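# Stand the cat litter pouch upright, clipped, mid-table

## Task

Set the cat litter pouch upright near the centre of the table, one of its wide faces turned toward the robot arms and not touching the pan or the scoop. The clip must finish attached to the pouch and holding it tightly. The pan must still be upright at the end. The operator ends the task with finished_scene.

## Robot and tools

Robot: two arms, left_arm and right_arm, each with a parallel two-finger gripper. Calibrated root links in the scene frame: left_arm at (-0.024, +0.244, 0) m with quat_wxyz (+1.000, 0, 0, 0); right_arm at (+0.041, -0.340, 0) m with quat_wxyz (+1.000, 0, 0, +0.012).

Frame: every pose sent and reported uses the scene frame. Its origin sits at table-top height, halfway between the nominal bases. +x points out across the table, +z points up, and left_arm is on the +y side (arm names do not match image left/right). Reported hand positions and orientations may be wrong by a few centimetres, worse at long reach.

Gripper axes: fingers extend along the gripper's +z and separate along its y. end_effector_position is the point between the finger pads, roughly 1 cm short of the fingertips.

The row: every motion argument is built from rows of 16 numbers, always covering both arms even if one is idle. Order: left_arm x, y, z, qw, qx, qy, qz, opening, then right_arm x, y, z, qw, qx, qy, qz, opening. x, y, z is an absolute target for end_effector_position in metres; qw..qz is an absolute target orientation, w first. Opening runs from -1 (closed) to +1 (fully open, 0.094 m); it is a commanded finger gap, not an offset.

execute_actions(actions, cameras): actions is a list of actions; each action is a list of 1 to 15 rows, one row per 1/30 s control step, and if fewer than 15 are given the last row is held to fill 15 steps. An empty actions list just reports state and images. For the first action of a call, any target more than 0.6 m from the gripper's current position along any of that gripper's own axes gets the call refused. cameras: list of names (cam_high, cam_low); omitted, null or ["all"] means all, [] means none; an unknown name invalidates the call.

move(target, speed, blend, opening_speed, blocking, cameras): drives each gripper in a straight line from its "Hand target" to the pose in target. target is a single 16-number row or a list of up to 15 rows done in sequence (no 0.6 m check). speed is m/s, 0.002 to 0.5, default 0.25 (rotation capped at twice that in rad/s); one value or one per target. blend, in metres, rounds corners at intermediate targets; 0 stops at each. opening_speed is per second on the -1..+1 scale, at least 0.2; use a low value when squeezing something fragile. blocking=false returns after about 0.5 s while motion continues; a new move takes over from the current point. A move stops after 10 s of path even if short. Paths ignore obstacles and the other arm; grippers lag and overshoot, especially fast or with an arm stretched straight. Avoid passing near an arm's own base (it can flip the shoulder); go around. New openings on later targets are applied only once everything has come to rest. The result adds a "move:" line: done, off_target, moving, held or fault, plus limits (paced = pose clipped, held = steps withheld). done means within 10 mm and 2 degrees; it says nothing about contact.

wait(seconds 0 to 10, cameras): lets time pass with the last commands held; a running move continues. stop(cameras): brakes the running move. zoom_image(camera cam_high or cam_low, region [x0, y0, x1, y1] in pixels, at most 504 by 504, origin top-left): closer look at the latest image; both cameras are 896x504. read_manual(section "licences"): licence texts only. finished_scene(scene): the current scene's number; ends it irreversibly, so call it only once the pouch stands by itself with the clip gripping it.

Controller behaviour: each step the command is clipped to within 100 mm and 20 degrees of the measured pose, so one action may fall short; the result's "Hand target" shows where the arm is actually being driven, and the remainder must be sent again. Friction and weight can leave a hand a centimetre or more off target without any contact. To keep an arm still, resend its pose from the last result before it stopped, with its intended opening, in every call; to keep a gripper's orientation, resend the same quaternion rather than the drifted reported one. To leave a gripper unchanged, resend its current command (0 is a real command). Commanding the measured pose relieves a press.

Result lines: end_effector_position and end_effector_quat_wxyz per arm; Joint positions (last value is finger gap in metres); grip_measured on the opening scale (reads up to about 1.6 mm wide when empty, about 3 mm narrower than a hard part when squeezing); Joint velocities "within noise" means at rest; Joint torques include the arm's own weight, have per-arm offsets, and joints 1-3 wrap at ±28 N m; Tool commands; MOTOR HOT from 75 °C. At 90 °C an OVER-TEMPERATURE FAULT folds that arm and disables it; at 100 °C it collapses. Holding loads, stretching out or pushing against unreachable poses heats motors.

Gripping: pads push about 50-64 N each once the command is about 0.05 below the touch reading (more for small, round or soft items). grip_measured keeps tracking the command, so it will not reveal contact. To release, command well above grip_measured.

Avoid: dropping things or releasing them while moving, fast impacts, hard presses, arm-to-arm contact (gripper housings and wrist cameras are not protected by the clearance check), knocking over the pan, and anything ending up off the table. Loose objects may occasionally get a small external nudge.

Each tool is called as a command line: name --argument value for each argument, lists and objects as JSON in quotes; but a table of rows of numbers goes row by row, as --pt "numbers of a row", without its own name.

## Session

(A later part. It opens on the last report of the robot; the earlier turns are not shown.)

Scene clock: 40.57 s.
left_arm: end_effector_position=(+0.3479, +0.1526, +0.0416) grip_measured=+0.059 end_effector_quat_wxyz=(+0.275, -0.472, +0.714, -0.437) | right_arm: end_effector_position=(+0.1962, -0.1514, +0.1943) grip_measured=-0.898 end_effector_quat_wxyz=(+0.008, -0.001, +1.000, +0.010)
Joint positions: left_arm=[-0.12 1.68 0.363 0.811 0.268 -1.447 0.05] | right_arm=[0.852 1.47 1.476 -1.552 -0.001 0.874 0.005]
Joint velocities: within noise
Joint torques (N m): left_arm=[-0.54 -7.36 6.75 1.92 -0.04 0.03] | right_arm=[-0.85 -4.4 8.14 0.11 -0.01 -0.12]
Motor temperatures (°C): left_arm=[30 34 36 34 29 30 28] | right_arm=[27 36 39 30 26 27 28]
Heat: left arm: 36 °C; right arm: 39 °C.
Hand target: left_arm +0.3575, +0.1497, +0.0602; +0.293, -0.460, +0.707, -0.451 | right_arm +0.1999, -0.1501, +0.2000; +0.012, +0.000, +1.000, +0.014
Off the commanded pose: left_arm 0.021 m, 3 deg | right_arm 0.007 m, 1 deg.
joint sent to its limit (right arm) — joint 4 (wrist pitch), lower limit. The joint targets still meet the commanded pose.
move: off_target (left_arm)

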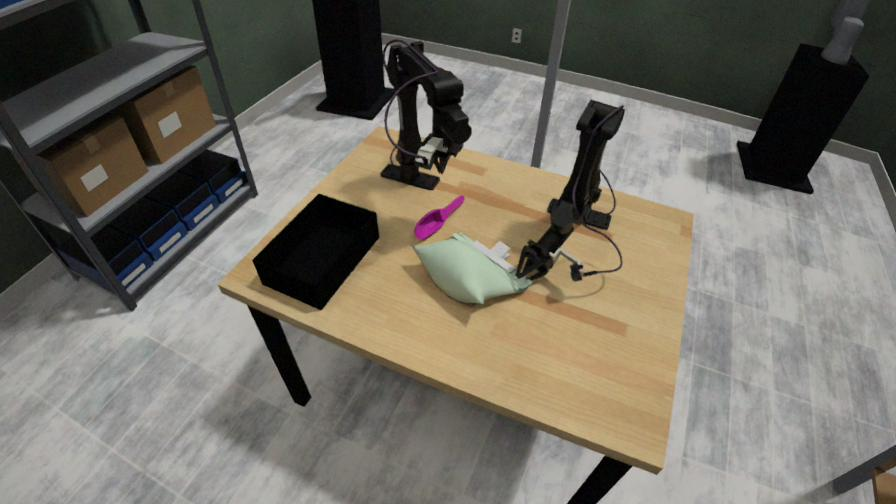

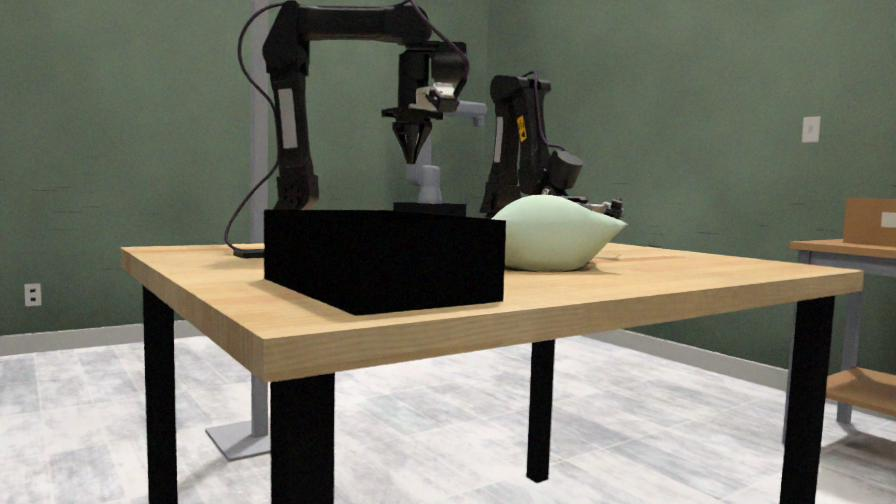

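move --target '[0.358, 0.1497, 0.095, 0.2929, -0.4596, 0.7072, -0.4505, 0.06, 0.20, -0.15, 0.20, 0.012, 0, 1, 0.014, -0.9]' --speed 0.04

zoom_image --camera "cam_high" --region '[400, 190, 590, 320]'

Scene clock: 42.13 s.
left_arm: end_effector_position=(+0.3451, +0.1531, +0.0686) grip_measured=+0.059 end_effector_quat_wxyz=(+0.267, -0.477, +0.718, -0.430) | right_arm: end_effector_position=(+0.1962, -0.1514, +0.1943) grip_measured=-0.898 end_effector_quat_wxyz=(+0.008, -0.001, +1.000, +0.010)
Joint positions: left_arm=[-0.12 1.509 0.409 0.569 0.267 -1.447 0.05] | right_arm=[0.852 1.47 1.476 -1.552 -0.001 0.874 0.005]
Joint velocities: within noise
Joint torques (N m): left_arm=[-0.53 -6.94 8.58 2.02 0.03 0.04] | right_arm=[-0.8 -4.18 8.21 0.08 0.01 -0.11]
Motor temperatures (°C): left_arm=[30 34 37 35 29 30 28] | right_arm=[27 36 39 30 26 27 28]
Heat: left arm: 37 °C; right arm: 39 °C.
Hand target: left_arm +0.3570, +0.1497, +0.0951; +0.293, -0.460, +0.707, -0.451 | right_arm +0.2000, -0.1501, +0.2000; +0.012, +0.000, +1.000, +0.014
Off the commanded pose: left_arm 0.030 m, 4 deg | right_arm 0.007 m, 1 deg.
joint sent to its limit (right arm) — joint 4 (wrist pitch), lower limit. The joint targets still meet the commanded pose.
move: off_target (left_arm)

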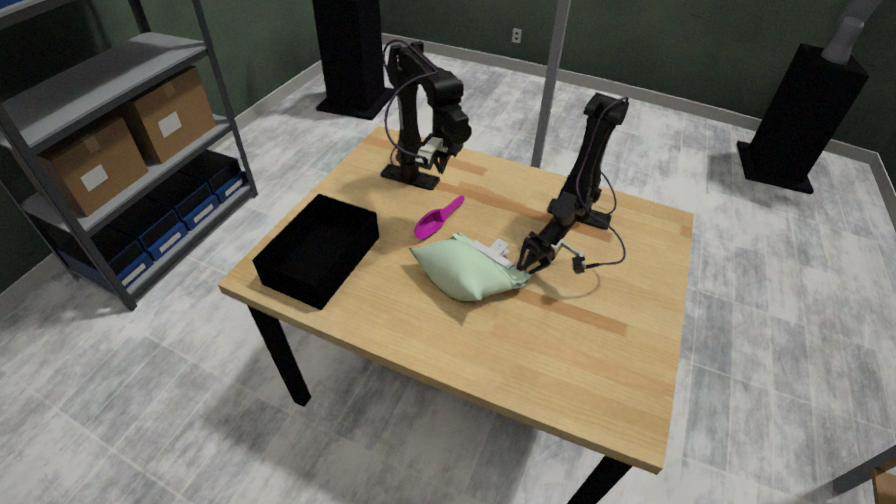

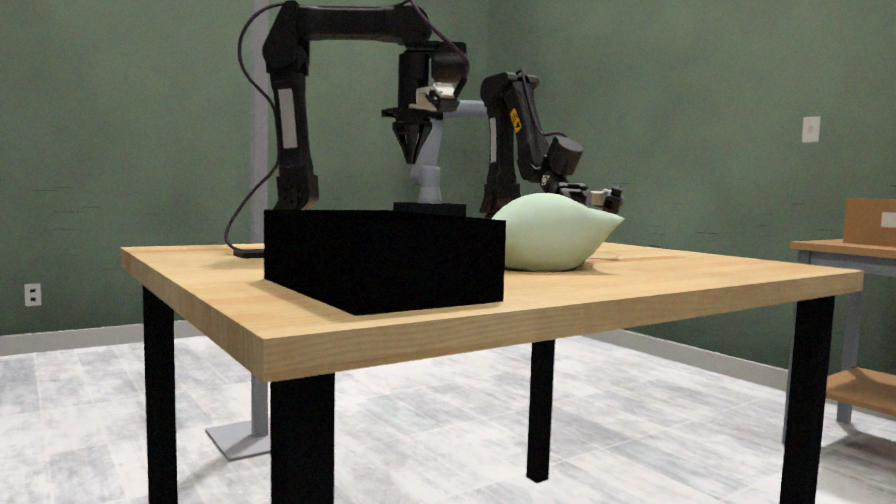

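Scaled by 2.653.

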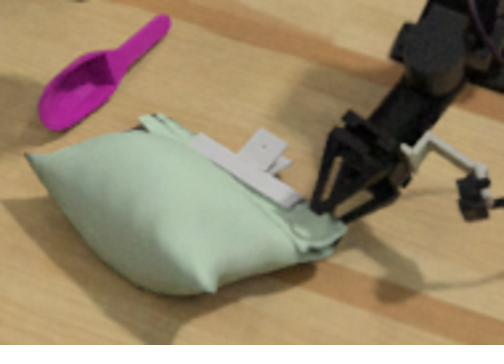

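move --target '[0.371, 0.144, 0.095, 0.3854, -0.3854, 0.5929, -0.5929, 0.06, 0.20, -0.15, 0.20, 0.012, 0, 1, 0.014, -0.9]' --speed 0.06

zoom_image --camera "cam_high" --region '[400, 190, 590, 320]'

Scene clock: 46.37 s.
left_arm: end_effector_position=(+0.3681, +0.1506, +0.0808) grip_measured=+0.059 end_effector_quat_wxyz=(+0.361, -0.423, +0.624, -0.549) | right_arm: end_effector_position=(+0.1962, -0.1514, +0.1943) grip_measured=-0.898 end_effector_quat_wxyz=(+0.008, -0.001, +1.000, +0.010)
Joint positions: left_arm=[-0.117 1.951 0.311 1.498 0.274 -1.546 0.05] | right_arm=[0.852 1.47 1.476 -1.552 -0.001 0.874 0.005]
Joint velocities: within noise
Joint torques (N m): left_arm=[-0.16 -5.16 4.3 2.63 0.33 -0.02] | right_arm=[-0.84 -4.38 8.02 0.13 -0.01 -0.08]
Motor temperatures (°C): left_arm=[30 34 37 36 29 30 28] | right_arm=[27 36 39 29 26 27 28]
Heat: left arm: 37 °C; right arm: 39 °C.
Hand target: left_arm +0.3706, +0.1441, +0.0952; +0.369, -0.399, +0.616, -0.571 | right_arm +0.2000, -0.1501, +0.2000; +0.012, +0.000, +1.000, +0.014
Off the commanded pose: left_arm 0.016 m, 8 deg | right_arm 0.007 m, 1 deg.
joint sent to its limit (left arm) — joint 4 (wrist pitch), upper limit. The joint targets are off in orientation, not in position.
joint sent to its limit (right arm) — joint 4 (wrist pitch), lower limit. The joint targets still meet the commanded pose.
move: off_target (left_arm)

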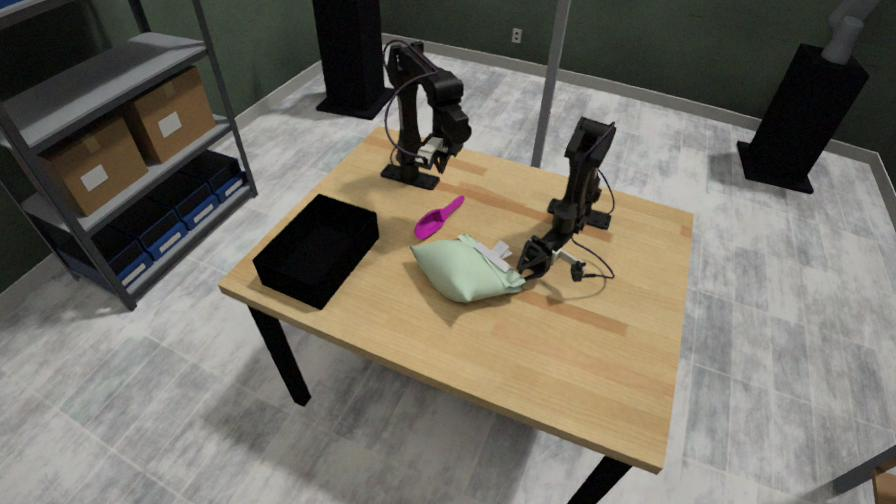

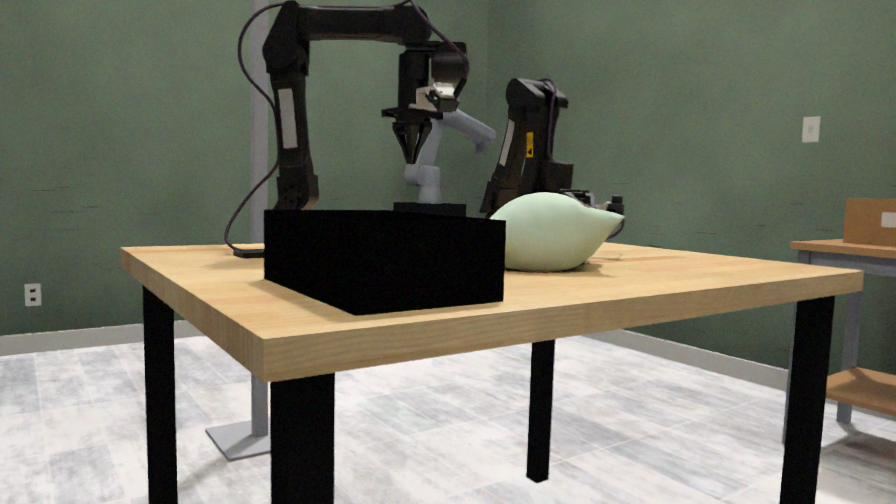

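Scaled by 2.653.

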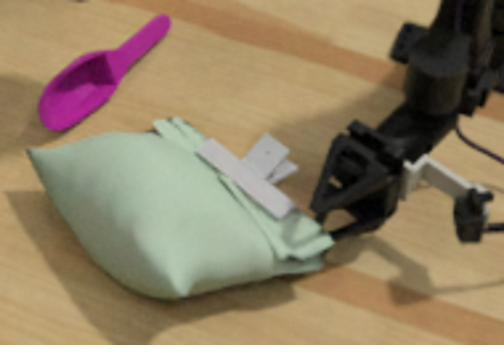

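move --target '[0.371, 0.144, 0.095, 0.369, -0.399, 0.616, -0.571, -1.0, 0.20, -0.15, 0.20, 0.012, 0, 1, 0.014, -0.9]' --speed 0.05 --opening_speed 0.25

zoom_image --camera "cam_high" --region '[400, 190, 590, 320]'

Scene clock: 50.97 s.
left_arm: end_effector_position=(+0.3668, +0.1475, +0.0809) grip_measured=-0.988 end_effector_quat_wxyz=(+0.354, -0.419, +0.627, -0.554) | right_arm: end_effector_position=(+0.1962, -0.1514, +0.1943) grip_measured=-0.898 end_effector_quat_wxyz=(+0.008, -0.001, +1.000, +0.010)
Joint positions: left_arm=[-0.117 1.951 0.311 1.498 0.293 -1.549 0.001] | right_arm=[0.852 1.47 1.476 -1.552 -0.001 0.874 0.005]
Joint velocities: within noise
Joint torques (N m): left_arm=[-0.29 -5.24 4.04 2.64 0.1 0.01] | right_arm=[-0.79 -4.36 8.09 0.08 -0.08 -0.07]
Motor temperatures (°C): left_arm=[30 35 36 37 29 30 28] | right_arm=[27 36 40 29 26 27 28]
Heat: left arm: 37 °C; right arm: 40 °C.
Hand target: left_arm +0.3706, +0.1440, +0.0950; +0.369, -0.399, +0.616, -0.570 | right_arm +0.2000, -0.1501, +0.2000; +0.012, +0.000, +1.000, +0.014
Off the commanded pose: left_arm 0.015 m, 4 deg | right_arm 0.007 m, 1 deg.
joint sent to its limit (right arm) — joint 4 (wrist pitch), lower limit. The joint targets still meet the commanded pose.
move: off_target (left_arm)

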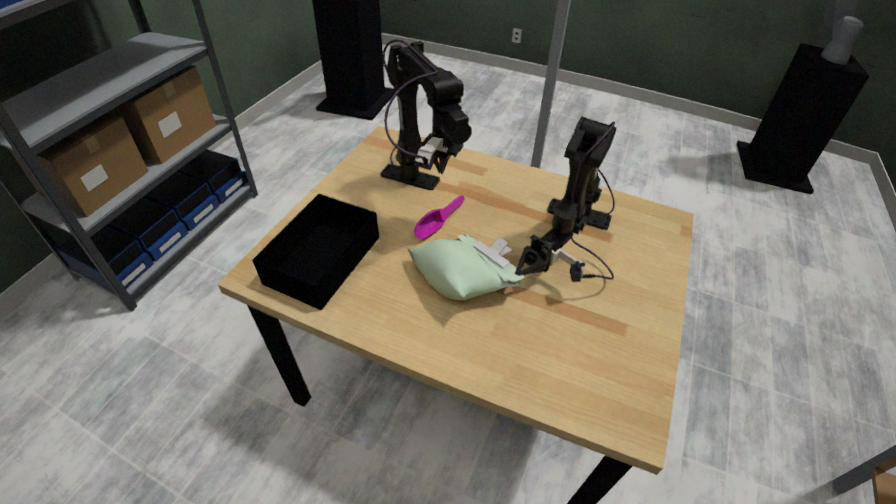

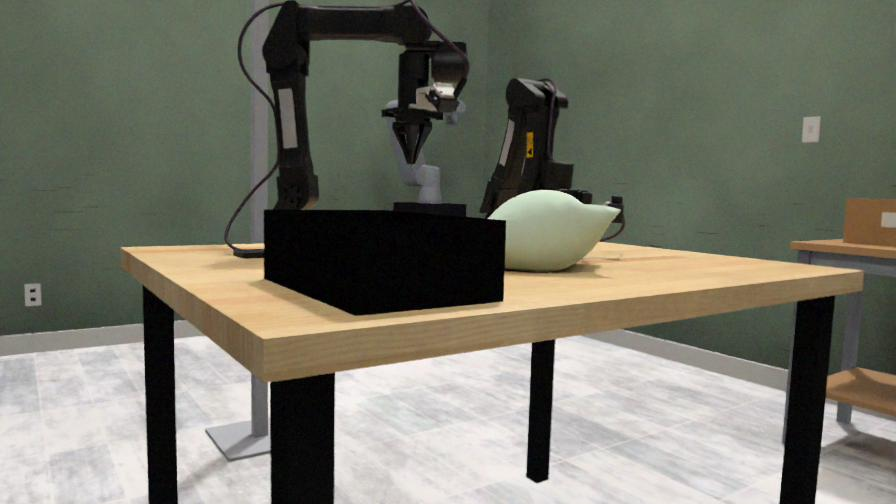

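Scaled by 2.653.

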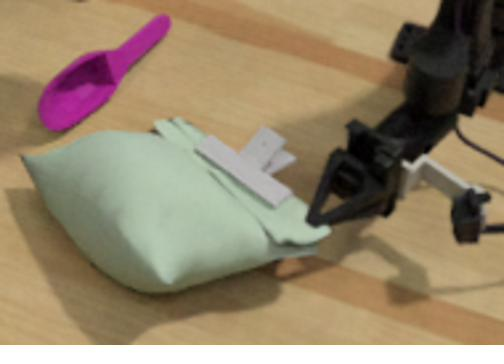

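zoom_image --camera "cam_high" --region '[480, 240, 560, 300]'

zoom_image --camera "cam_low" --region '[480, 170, 650, 285]'

Scaled by 6.300.

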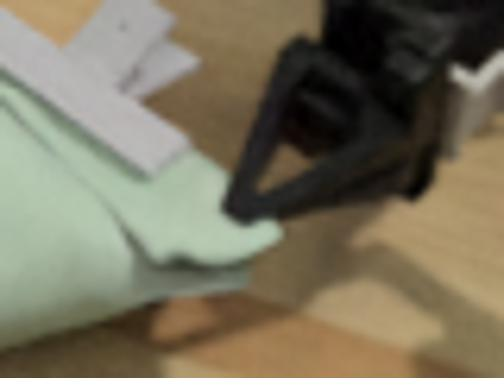

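Scaled by 2.965.

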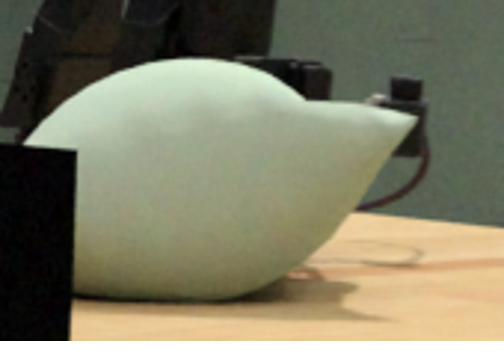

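move --pt "0.371 0.144 0.095 0.369 -0.399 0.616 -0.571 -0.5 0.20 -0.15 0.20 0.012 0 1 0.014 -0.9" --pt "0.389 0.1365 0.097 0.369 -0.399 0.616 -0.571 -0.5 0.20 -0.15 0.20 0.012 0 1 0.014 -0.9" --speed 0.04 --opening_speed 0.25 --cameras '["cam_high"]'

zoom_image --camera "cam_high" --region '[400, 190, 590, 320]'

Scene clock: 56.80 s.
left_arm: end_effector_position=(+0.3839, +0.1456, +0.0884) grip_measured=-0.501 end_effector_quat_wxyz=(+0.366, -0.417, +0.618, -0.557) | right_arm: end_effector_position=(+0.1962, -0.1514, +0.1943) grip_measured=-0.898 end_effector_quat_wxyz=(+0.008, -0.001, +1.000, +0.010)
Joint positions: left_arm=[-0.127 1.963 0.374 1.473 0.268 -1.551 0.023] | right_arm=[0.852 1.47 1.476 -1.552 -0.001 0.874 0.005]
Joint velocities: within noise
Joint torques (N m): left_arm=[-1.2 -5.38 5.53 2.2 0.16 0.03] | right_arm=[-0.75 -4.19 8.03 0.07 -0.03 -0.03]
Motor temperatures (°C): left_arm=[30 35 36 38 29 30 28] | right_arm=[27 36 40 29 26 27 28]
Heat: left arm: 38 °C; right arm: 40 °C.
Hand target: left_arm +0.3885, +0.1367, +0.0969; +0.369, -0.399, +0.616, -0.571 | right_arm +0.2000, -0.1501, +0.2000; +0.012, +0.000, +1.000, +0.014
Off the commanded pose: left_arm 0.014 m, 3 deg | right_arm 0.007 m, 1 deg.
joint sent to its limit (right arm) — joint 4 (wrist pitch), lower limit. The joint targets still meet the commanded pose.
move: off_target (left_arm)
Images, in order (width x height): cam_high 896x504.

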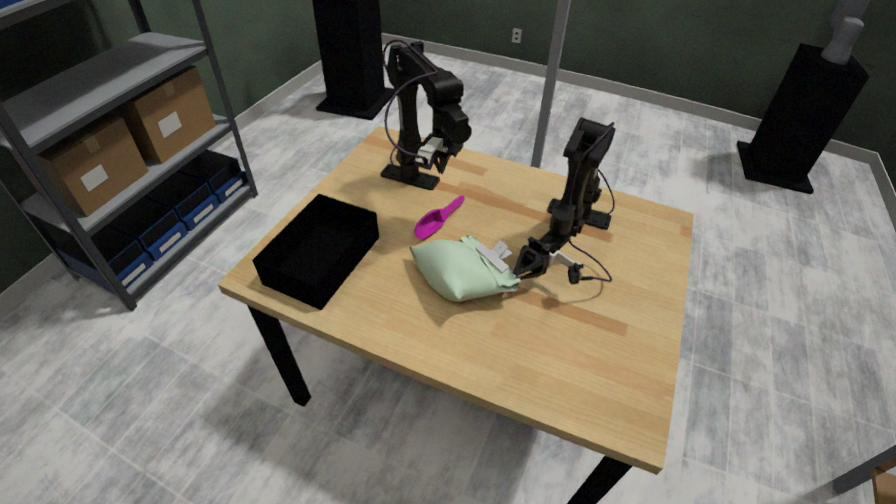

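Scaled by 2.653.

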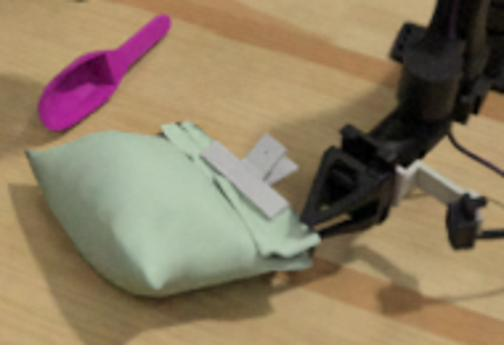

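zoom_image --camera "cam_high" --region '[480, 235, 560, 295]'

Scaled by 6.300.

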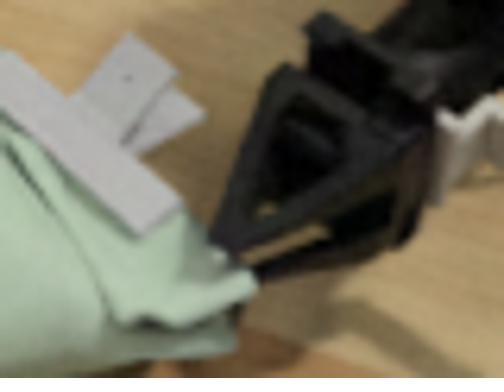

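move --pt "0.389 0.1365 0.097 0.369 -0.399 0.616 -0.571 -1.0 0.20 -0.15 0.20 0.012 0 1 0.014 -0.9" --pt "0.387 0.1374 0.115 0.369 -0.399 0.616 -0.571 -1.0 0.20 -0.15 0.20 0.012 0 1 0.014 -0.9" --speed 0.04 --opening_speed 0.25 --cameras '["cam_high"]'

zoom_image --camera "cam_high" --region '[400, 190, 590, 320]'

Scene clock: 60.20 s.
left_arm: end_effector_position=(+0.3820, +0.1461, +0.0848) grip_measured=-0.989 end_effector_quat_wxyz=(+0.352, -0.431, +0.630, -0.541) | right_arm: end_effector_position=(+0.1962, -0.1514, +0.1943) grip_measured=-0.898 end_effector_quat_wxyz=(+0.008, -0.001, +1.000, +0.010)
Joint positions: left_arm=[-0.129 1.9 0.374 1.353 0.261 -1.55 0.001] | right_arm=[0.852 1.47 1.476 -1.552 -0.001 0.874 0.005]
Joint velocities: within noise
Joint torques (N m): left_arm=[-0.76 -9.03 5.35 2.39 0.26 0.05] | right_arm=[-0.8 -4.33 8.24 0.15 -0.02 -0.08]
Motor temperatures (°C): left_arm=[30 35 37 39 29 30 28] | right_arm=[27 36 40 29 26 27 28]
Heat: left arm: 39 °C; right arm: 40 °C.
Hand target: left_arm +0.3862, +0.1377, +0.1144; +0.369, -0.399, +0.616, -0.570 | right_arm +0.2000, -0.1501, +0.2000; +0.012, +0.000, +1.000, +0.014
Off the commanded pose: left_arm 0.032 m, 6 deg | right_arm 0.007 m, 1 deg.
joint sent to its limit (right arm) — joint 4 (wrist pitch), lower limit. The joint targets still meet the commanded pose.
move: off_target (left_arm)
Images, in order (width x height): cam_high 896x504.

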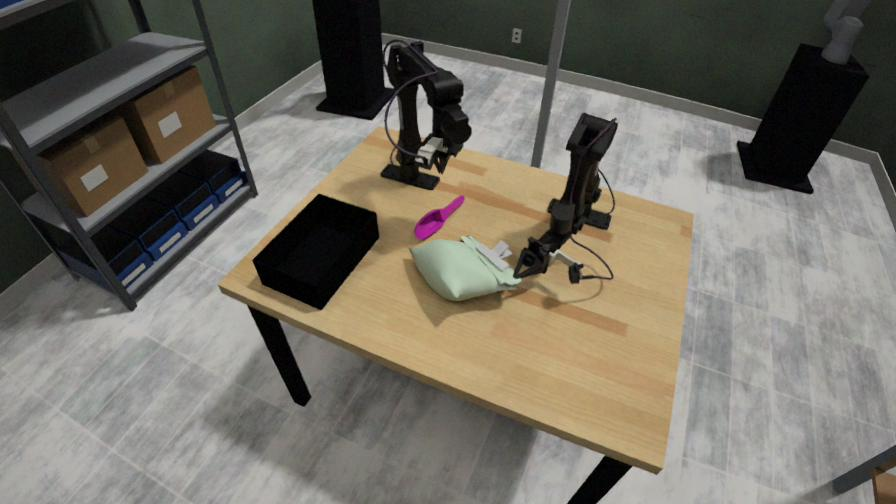

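Scaled by 2.653.

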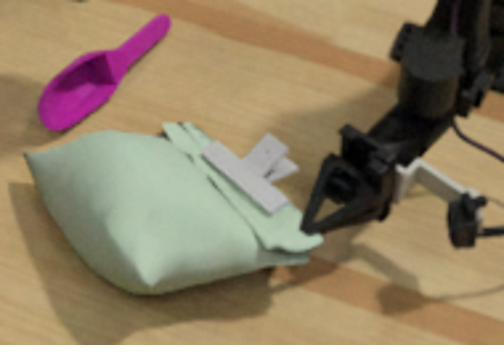

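execute_actions --actions '[]'

Scene clock: 61.00 s.
left_arm: end_effector_position=(+0.3820, +0.1461, +0.0848) grip_measured=-0.989 end_effector_quat_wxyz=(+0.352, -0.431, +0.630, -0.541) | right_arm: end_effector_position=(+0.1962, -0.1514, +0.1943) grip_measured=-0.898 end_effector_quat_wxyz=(+0.008, -0.001, +1.000, +0.010)
Joint positions: left_arm=[-0.129 1.9 0.374 1.353 0.261 -1.55 0.001] | right_arm=[0.852 1.47 1.476 -1.552 -0.001 0.874 0.005]
Joint velocities: within noise
Joint torques (N m): left_arm=[-0.95 -9.36 5.42 2.43 0.3 0.04] | right_arm=[-0.83 -4.27 7.84 0.09 -0.04 -0.11]
Motor temperatures (°C): left_arm=[30 36 37 39 29 30 28] | right_arm=[27 36 40 29 26 27 28]
Heat: left arm: 39 °C; right arm: 40 °C.
Hand target: left_arm +0.3862, +0.1377, +0.1144; +0.369, -0.399, +0.616, -0.570 | right_arm +0.2000, -0.1501, +0.2000; +0.012, +0.000, +1.000, +0.014
Tool commands: left_gripper/opening=-1.0 right_gripper/opening=-0.9
Off the commanded pose: left_arm 0.032 m, 6 deg | right_arm 0.007 m, 1 deg.

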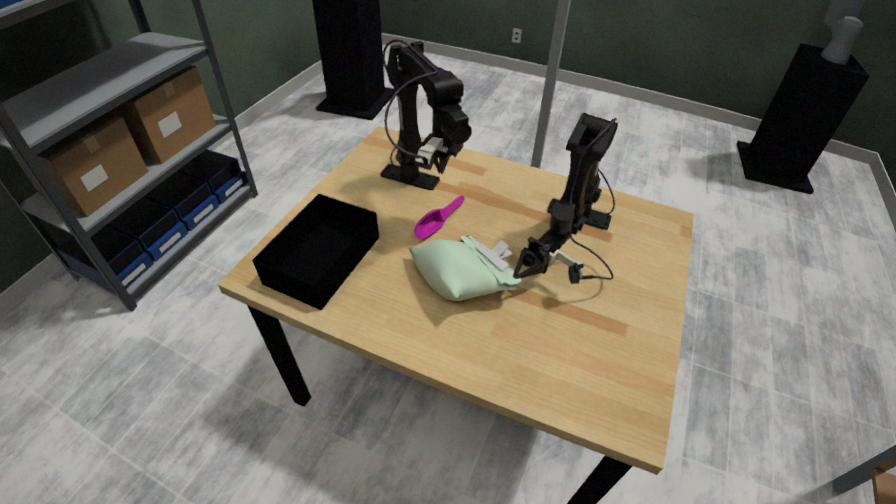

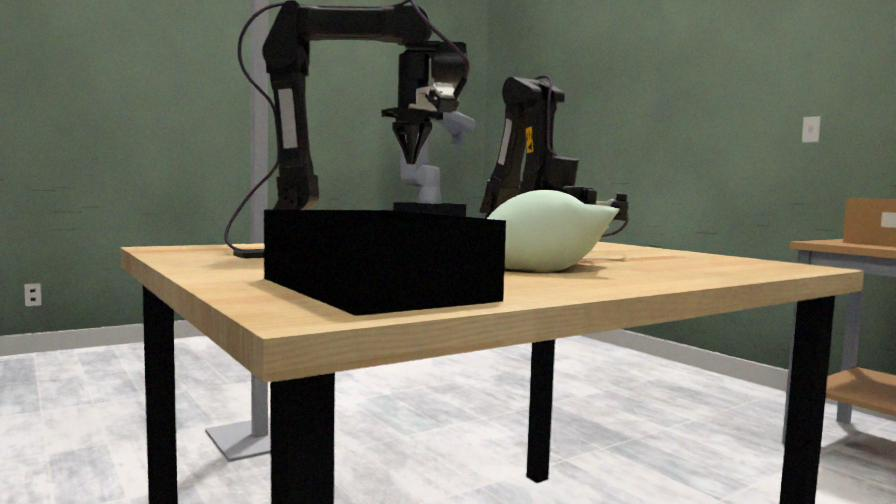

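zoom_image --camera "cam_high" --region '[390, 210, 590, 320]'

zoom_image --camera "cam_low" --region '[460, 160, 680, 290]'

Scaled by 2.520.

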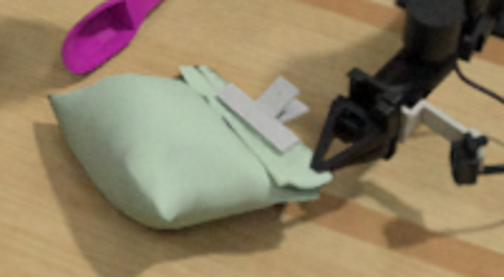

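Scaled by 2.291.

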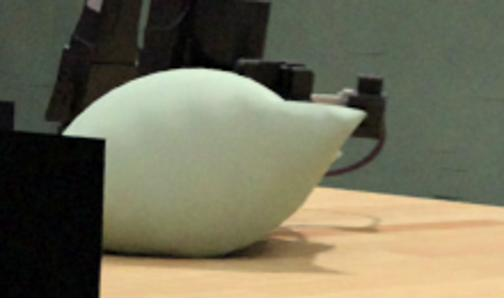

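zoom_image --camera "cam_high" --region '[445, 220, 535, 280]'

Scaled by 5.600.

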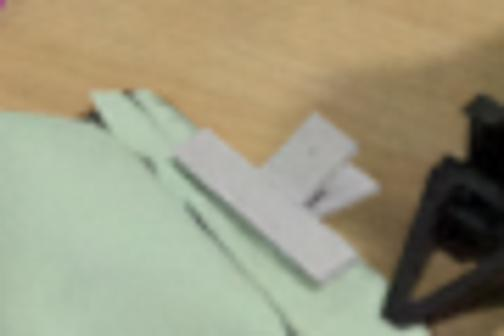

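zoom_image --camera "cam_high" --region '[485, 240, 565, 300]'

zoom_image --camera "cam_low" --region '[555, 175, 645, 235]'

Scaled by 6.300.

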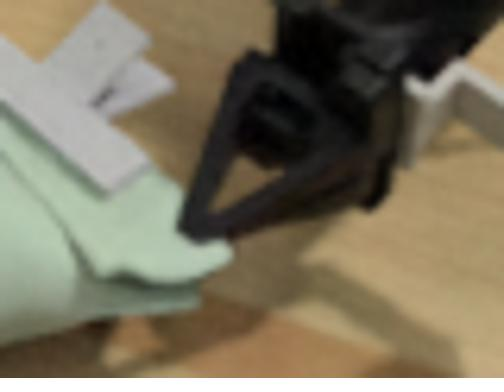

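Scaled by 5.600.

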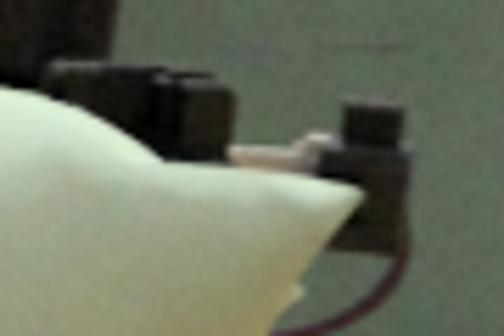

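move --target '[0.355, 0.150, 0.055, 0.3127, -0.4465, 0.6869, -0.4810, -1.0, 0.20, -0.15, 0.20, 0.012, 0, 1, 0.014, -0.9]' --speed 0.06

Scene clock: 68.63 s.
left_arm: end_effector_position=(+0.3620, +0.1569, +0.0534) grip_measured=-0.990 end_effector_quat_wxyz=(+0.326, -0.458, +0.678, -0.474) | right_arm: end_effector_position=(+0.1962, -0.1515, +0.1943) grip_measured=-0.898 end_effector_quat_wxyz=(+0.007, -0.001, +1.000, +0.010)
Joint positions: left_arm=[-0.116 1.801 0.334 1.111 0.242 -1.474 0] | right_arm=[0.852 1.47 1.476 -1.552 -0.001 0.874 0.005]
Joint velocities: within noise
Joint torques (N m): left_arm=[-0.21 -7.58 3.03 1.85 0.52 0.07] | right_arm=[-0.65 -4.31 7.91 0.07 -0.05 -0.07]
Motor temperatures (°C): left_arm=[30 37 37 39 29 30 28] | right_arm=[27 36 40 29 26 27 28]
Heat: left arm: 39 °C; right arm: 40 °C.
Hand target: left_arm +0.3552, +0.1501, +0.0549; +0.313, -0.447, +0.686, -0.481 | right_arm +0.1999, -0.1501, +0.2000; +0.012, +0.000, +1.000, +0.014
Off the commanded pose: left_arm 0.010 m, 2 deg | right_arm 0.007 m, 1 deg.
joint sent to its limit (right arm) — joint 4 (wrist pitch), lower limit. The joint targets still meet the commanded pose.
move: done

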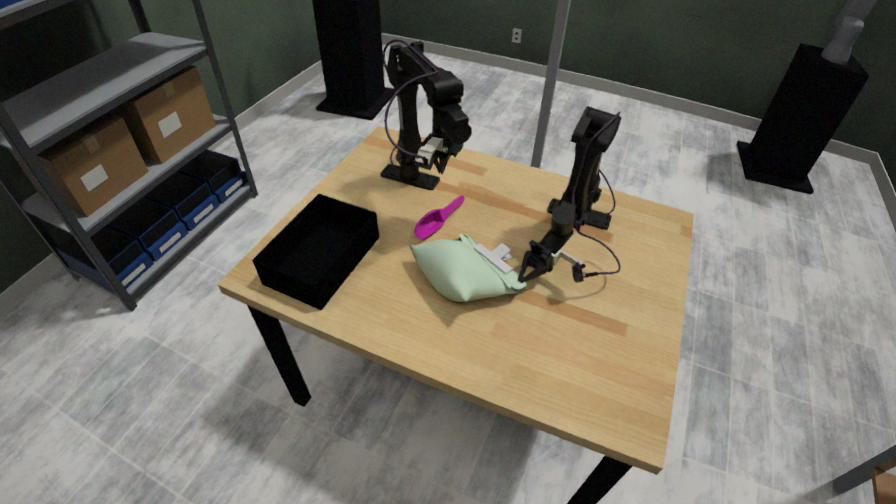

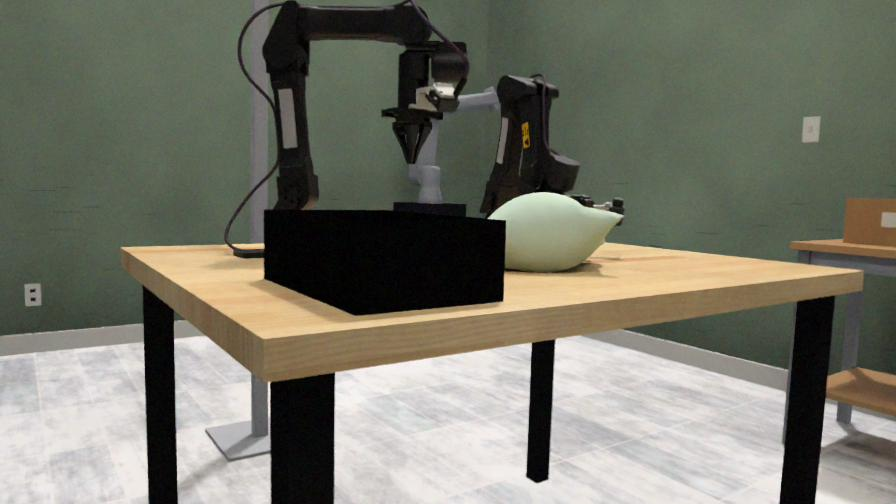

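zoom_image --camera "cam_high" --region '[400, 220, 560, 310]'

zoom_image --camera "cam_low" --region '[460, 160, 680, 290]'

Scaled by 3.150.

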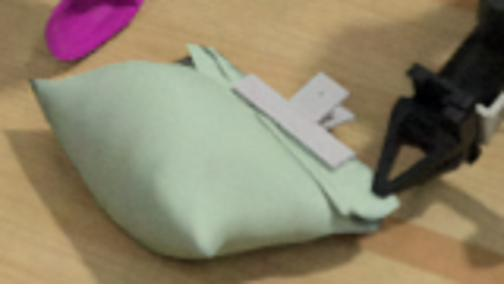

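Scaled by 2.291.

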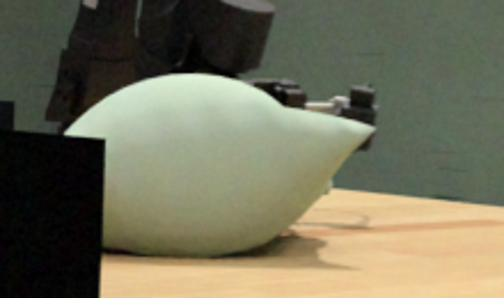

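move --target '[0.350, 0.154, 0.036, 0.2929, -0.4596, 0.7072, -0.4505, -1.0, 0.20, -0.15, 0.20, 0.012, 0, 1, 0.014, -0.9]' --speed 0.06

Scene clock: 70.10 s.
left_arm: end_effector_position=(+0.3552, +0.1611, +0.0360) grip_measured=-0.990 end_effector_quat_wxyz=(+0.309, -0.470, +0.696, -0.446) | right_arm: end_effector_position=(+0.1962, -0.1515, +0.1943) grip_measured=-0.898 end_effector_quat_wxyz=(+0.007, -0.001, +1.000, +0.010)
Joint positions: left_arm=[-0.109 1.796 0.334 1.026 0.238 -1.451 0] | right_arm=[0.852 1.47 1.476 -1.552 -0.001 0.874 0.005]
Joint velocities: within noise
Joint torques (N m): left_arm=[-0.27 -7.17 3.89 1.61 0.55 0.2] | right_arm=[-0.72 -4.36 8.28 0.13 0.01 -0.06]
Motor temperatures (°C): left_arm=[30 37 37 39 29 30 28] | right_arm=[27 36 40 29 26 27 28]
Heat: left arm: 39 °C; right arm: 40 °C.
Hand target: left_arm +0.3500, +0.1541, +0.0360; +0.293, -0.460, +0.707, -0.451 | right_arm +0.1999, -0.1501, +0.2000; +0.012, +0.000, +1.000, +0.014
Off the commanded pose: left_arm 0.009 m, 3 deg | right_arm 0.007 m, 1 deg.
joint sent to its limit (right arm) — joint 4 (wrist pitch), lower limit. The joint targets still meet the commanded pose.
move: off_target (left_arm)

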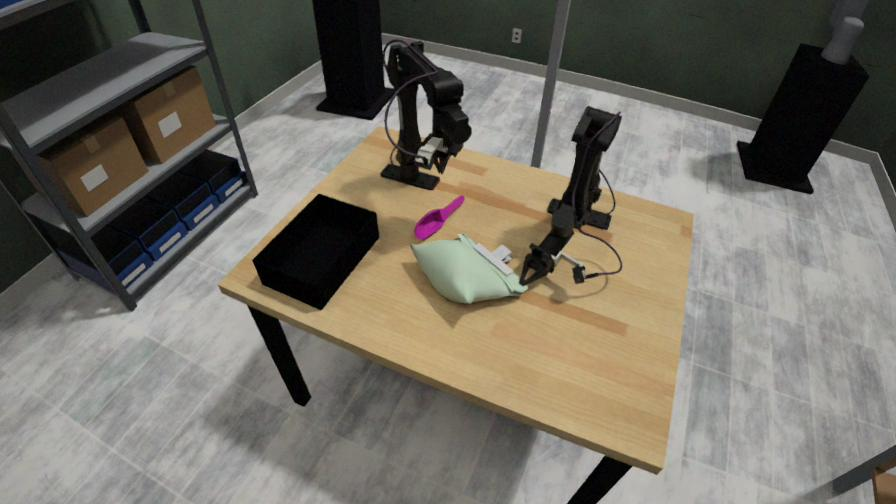

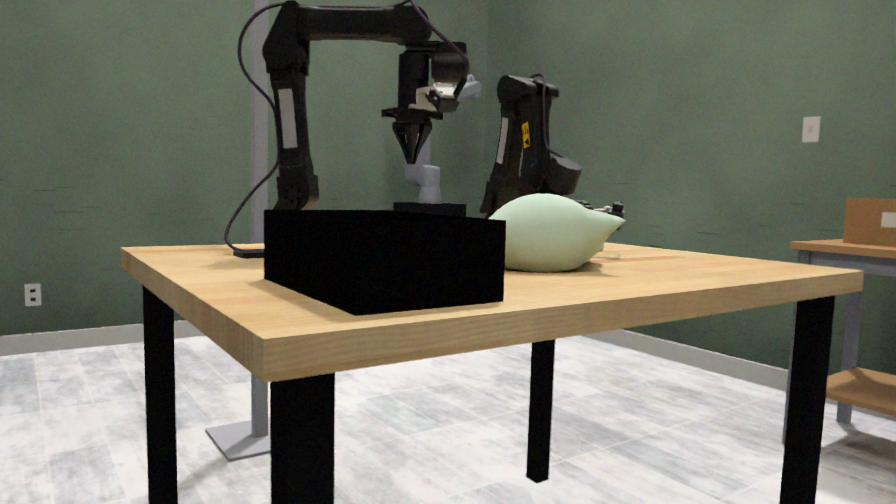

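move --target '[0.350, 0.157, 0.036, 0.2929, -0.4596, 0.7072, -0.4505, 0.0, 0.20, -0.15, 0.20, 0.012, 0, 1, 0.014, -0.9]' --speed 0.06 --opening_speed 0.5

Scene clock: 72.40 s.
left_arm: end_effector_position=(+0.3504, +0.1556, +0.0316) grip_measured=-0.002 end_effector_quat_wxyz=(+0.289, -0.464, +0.706, -0.451) | right_arm: end_effector_position=(+0.1962, -0.1515, +0.1943) grip_measured=-0.898 end_effector_quat_wxyz=(+0.007, -0.001, +1.000, +0.010)
Joint positions: left_arm=[-0.105 1.796 0.334 1.001 0.282 -1.445 0.047] | right_arm=[0.852 1.47 1.476 -1.552 -0.001 0.874 0.005]
Joint velocities: within noise
Joint torques (N m): left_arm=[0.62 -7.35 3.97 1.77 0.13 0.14] | right_arm=[-0.81 -4.37 7.77 0.12 0.02 -0.04]
Motor temperatures (°C): left_arm=[30 37 37 39 29 30 28] | right_arm=[27 36 40 29 26 27 28]
Heat: left arm: 39 °C; right arm: 40 °C.
Hand target: left_arm +0.3501, +0.1570, +0.0360; +0.293, -0.460, +0.707, -0.451 | right_arm +0.1999, -0.1501, +0.2000; +0.012, +0.000, +1.000, +0.014
Off the commanded pose: left_arm 0.005 m, 1 deg | right_arm 0.007 m, 1 deg.
joint sent to its limit (right arm) — joint 4 (wrist pitch), lower limit. The joint targets still meet the commanded pose.
move: done

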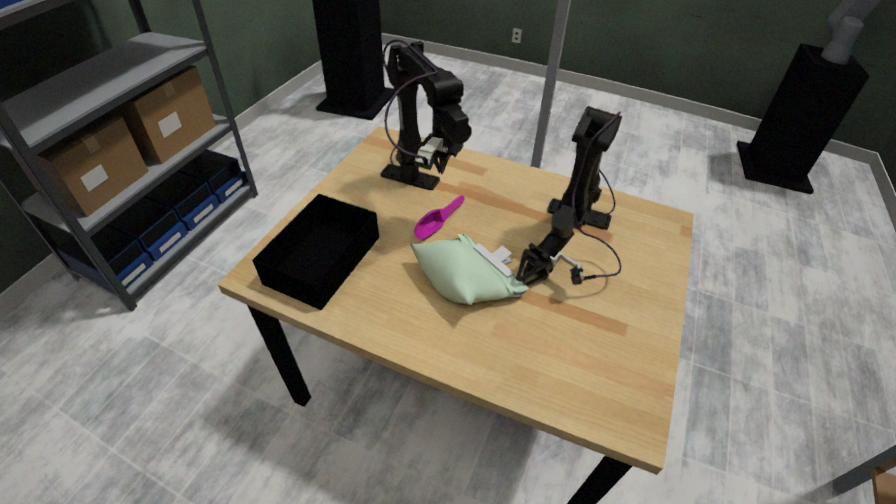

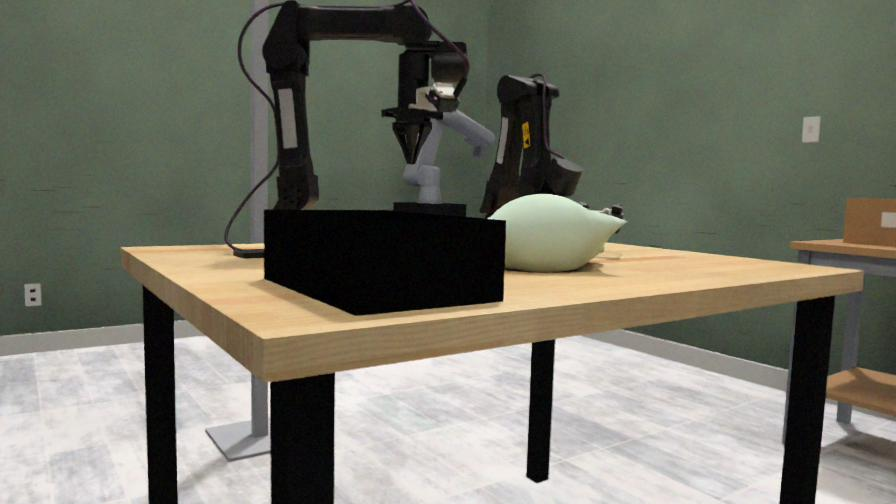

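zoom_image --camera "cam_high" --region '[400, 220, 560, 310]'

zoom_image --camera "cam_low" --region '[480, 170, 660, 280]'

Scaled by 3.150.

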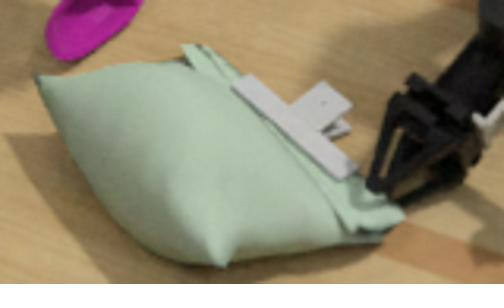

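Scaled by 2.800.

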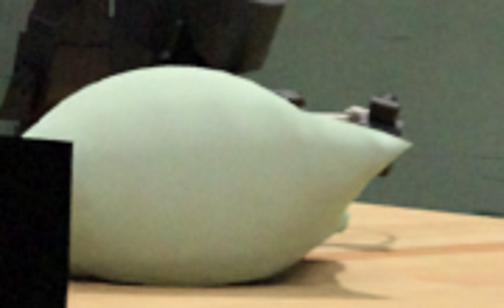

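zoom_image --camera "cam_high" --region '[440, 220, 500, 260]'

Scaled by 8.400.

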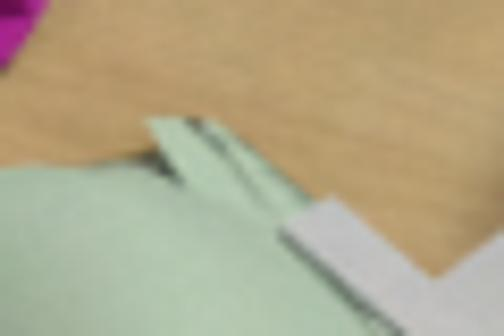

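move --target '[0.350, 0.157, 0.036, 0.2929, -0.4596, 0.7072, -0.4505, 0.0, 0.18, -0.045, 0.16, 0.380, -0.5963, 0.5963, -0.380, 0.06]' --speed 0.15

Scene clock: 81.53 s.
left_arm: end_effector_position=(+0.3504, +0.1556, +0.0316) grip_measured=-0.001 end_effector_quat_wxyz=(+0.289, -0.464, +0.706, -0.451) | right_arm: end_effector_position=(+0.1802, -0.0458, +0.1614) grip_measured=+0.058 end_effector_quat_wxyz=(-0.370, +0.599, -0.602, +0.377)
Joint positions: left_arm=[-0.105 1.796 0.334 1.001 0.282 -1.445 0.047] | right_arm=[1.613 1.743 1.224 -1.21 1.107 0.169 0.05]
Joint velocities: within noise
Joint torques (N m): left_arm=[0.75 -7.34 3.88 1.81 0.17 0.11] | right_arm=[0.44 -7.12 3.9 0.11 0.71 -0.02]
Motor temperatures (°C): left_arm=[30 36 36 38 29 30 28] | right_arm=[27 37 39 29 26 27 28]
Heat: left arm: 38 °C; right arm: 39 °C.
Hand target: left_arm +0.3501, +0.1570, +0.0361; +0.293, -0.460, +0.707, -0.451 | right_arm +0.1800, -0.0451, +0.1601; -0.380, +0.596, -0.597, +0.380
Off the commanded pose: left_arm 0.005 m, 1 deg | right_arm 0.002 m, 1 deg.
move: done

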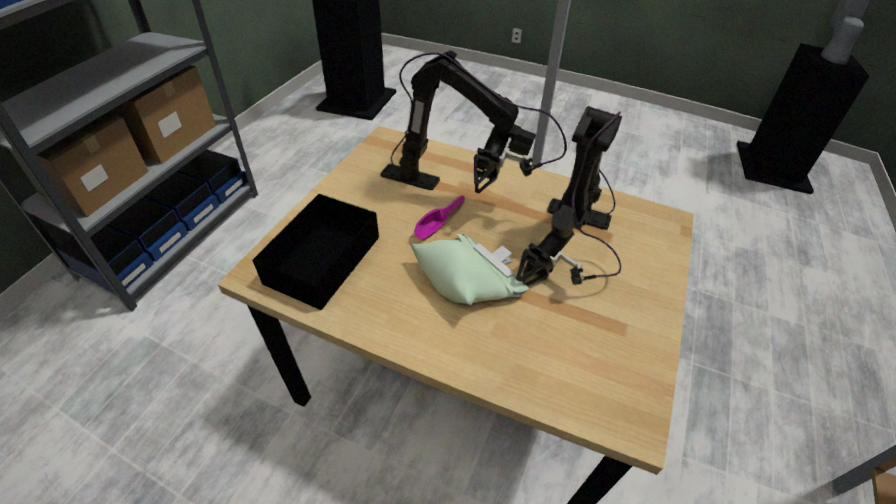

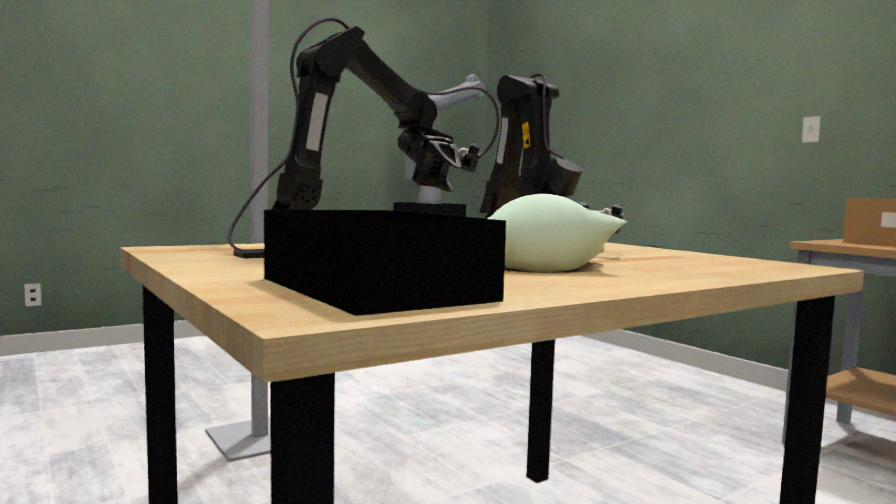

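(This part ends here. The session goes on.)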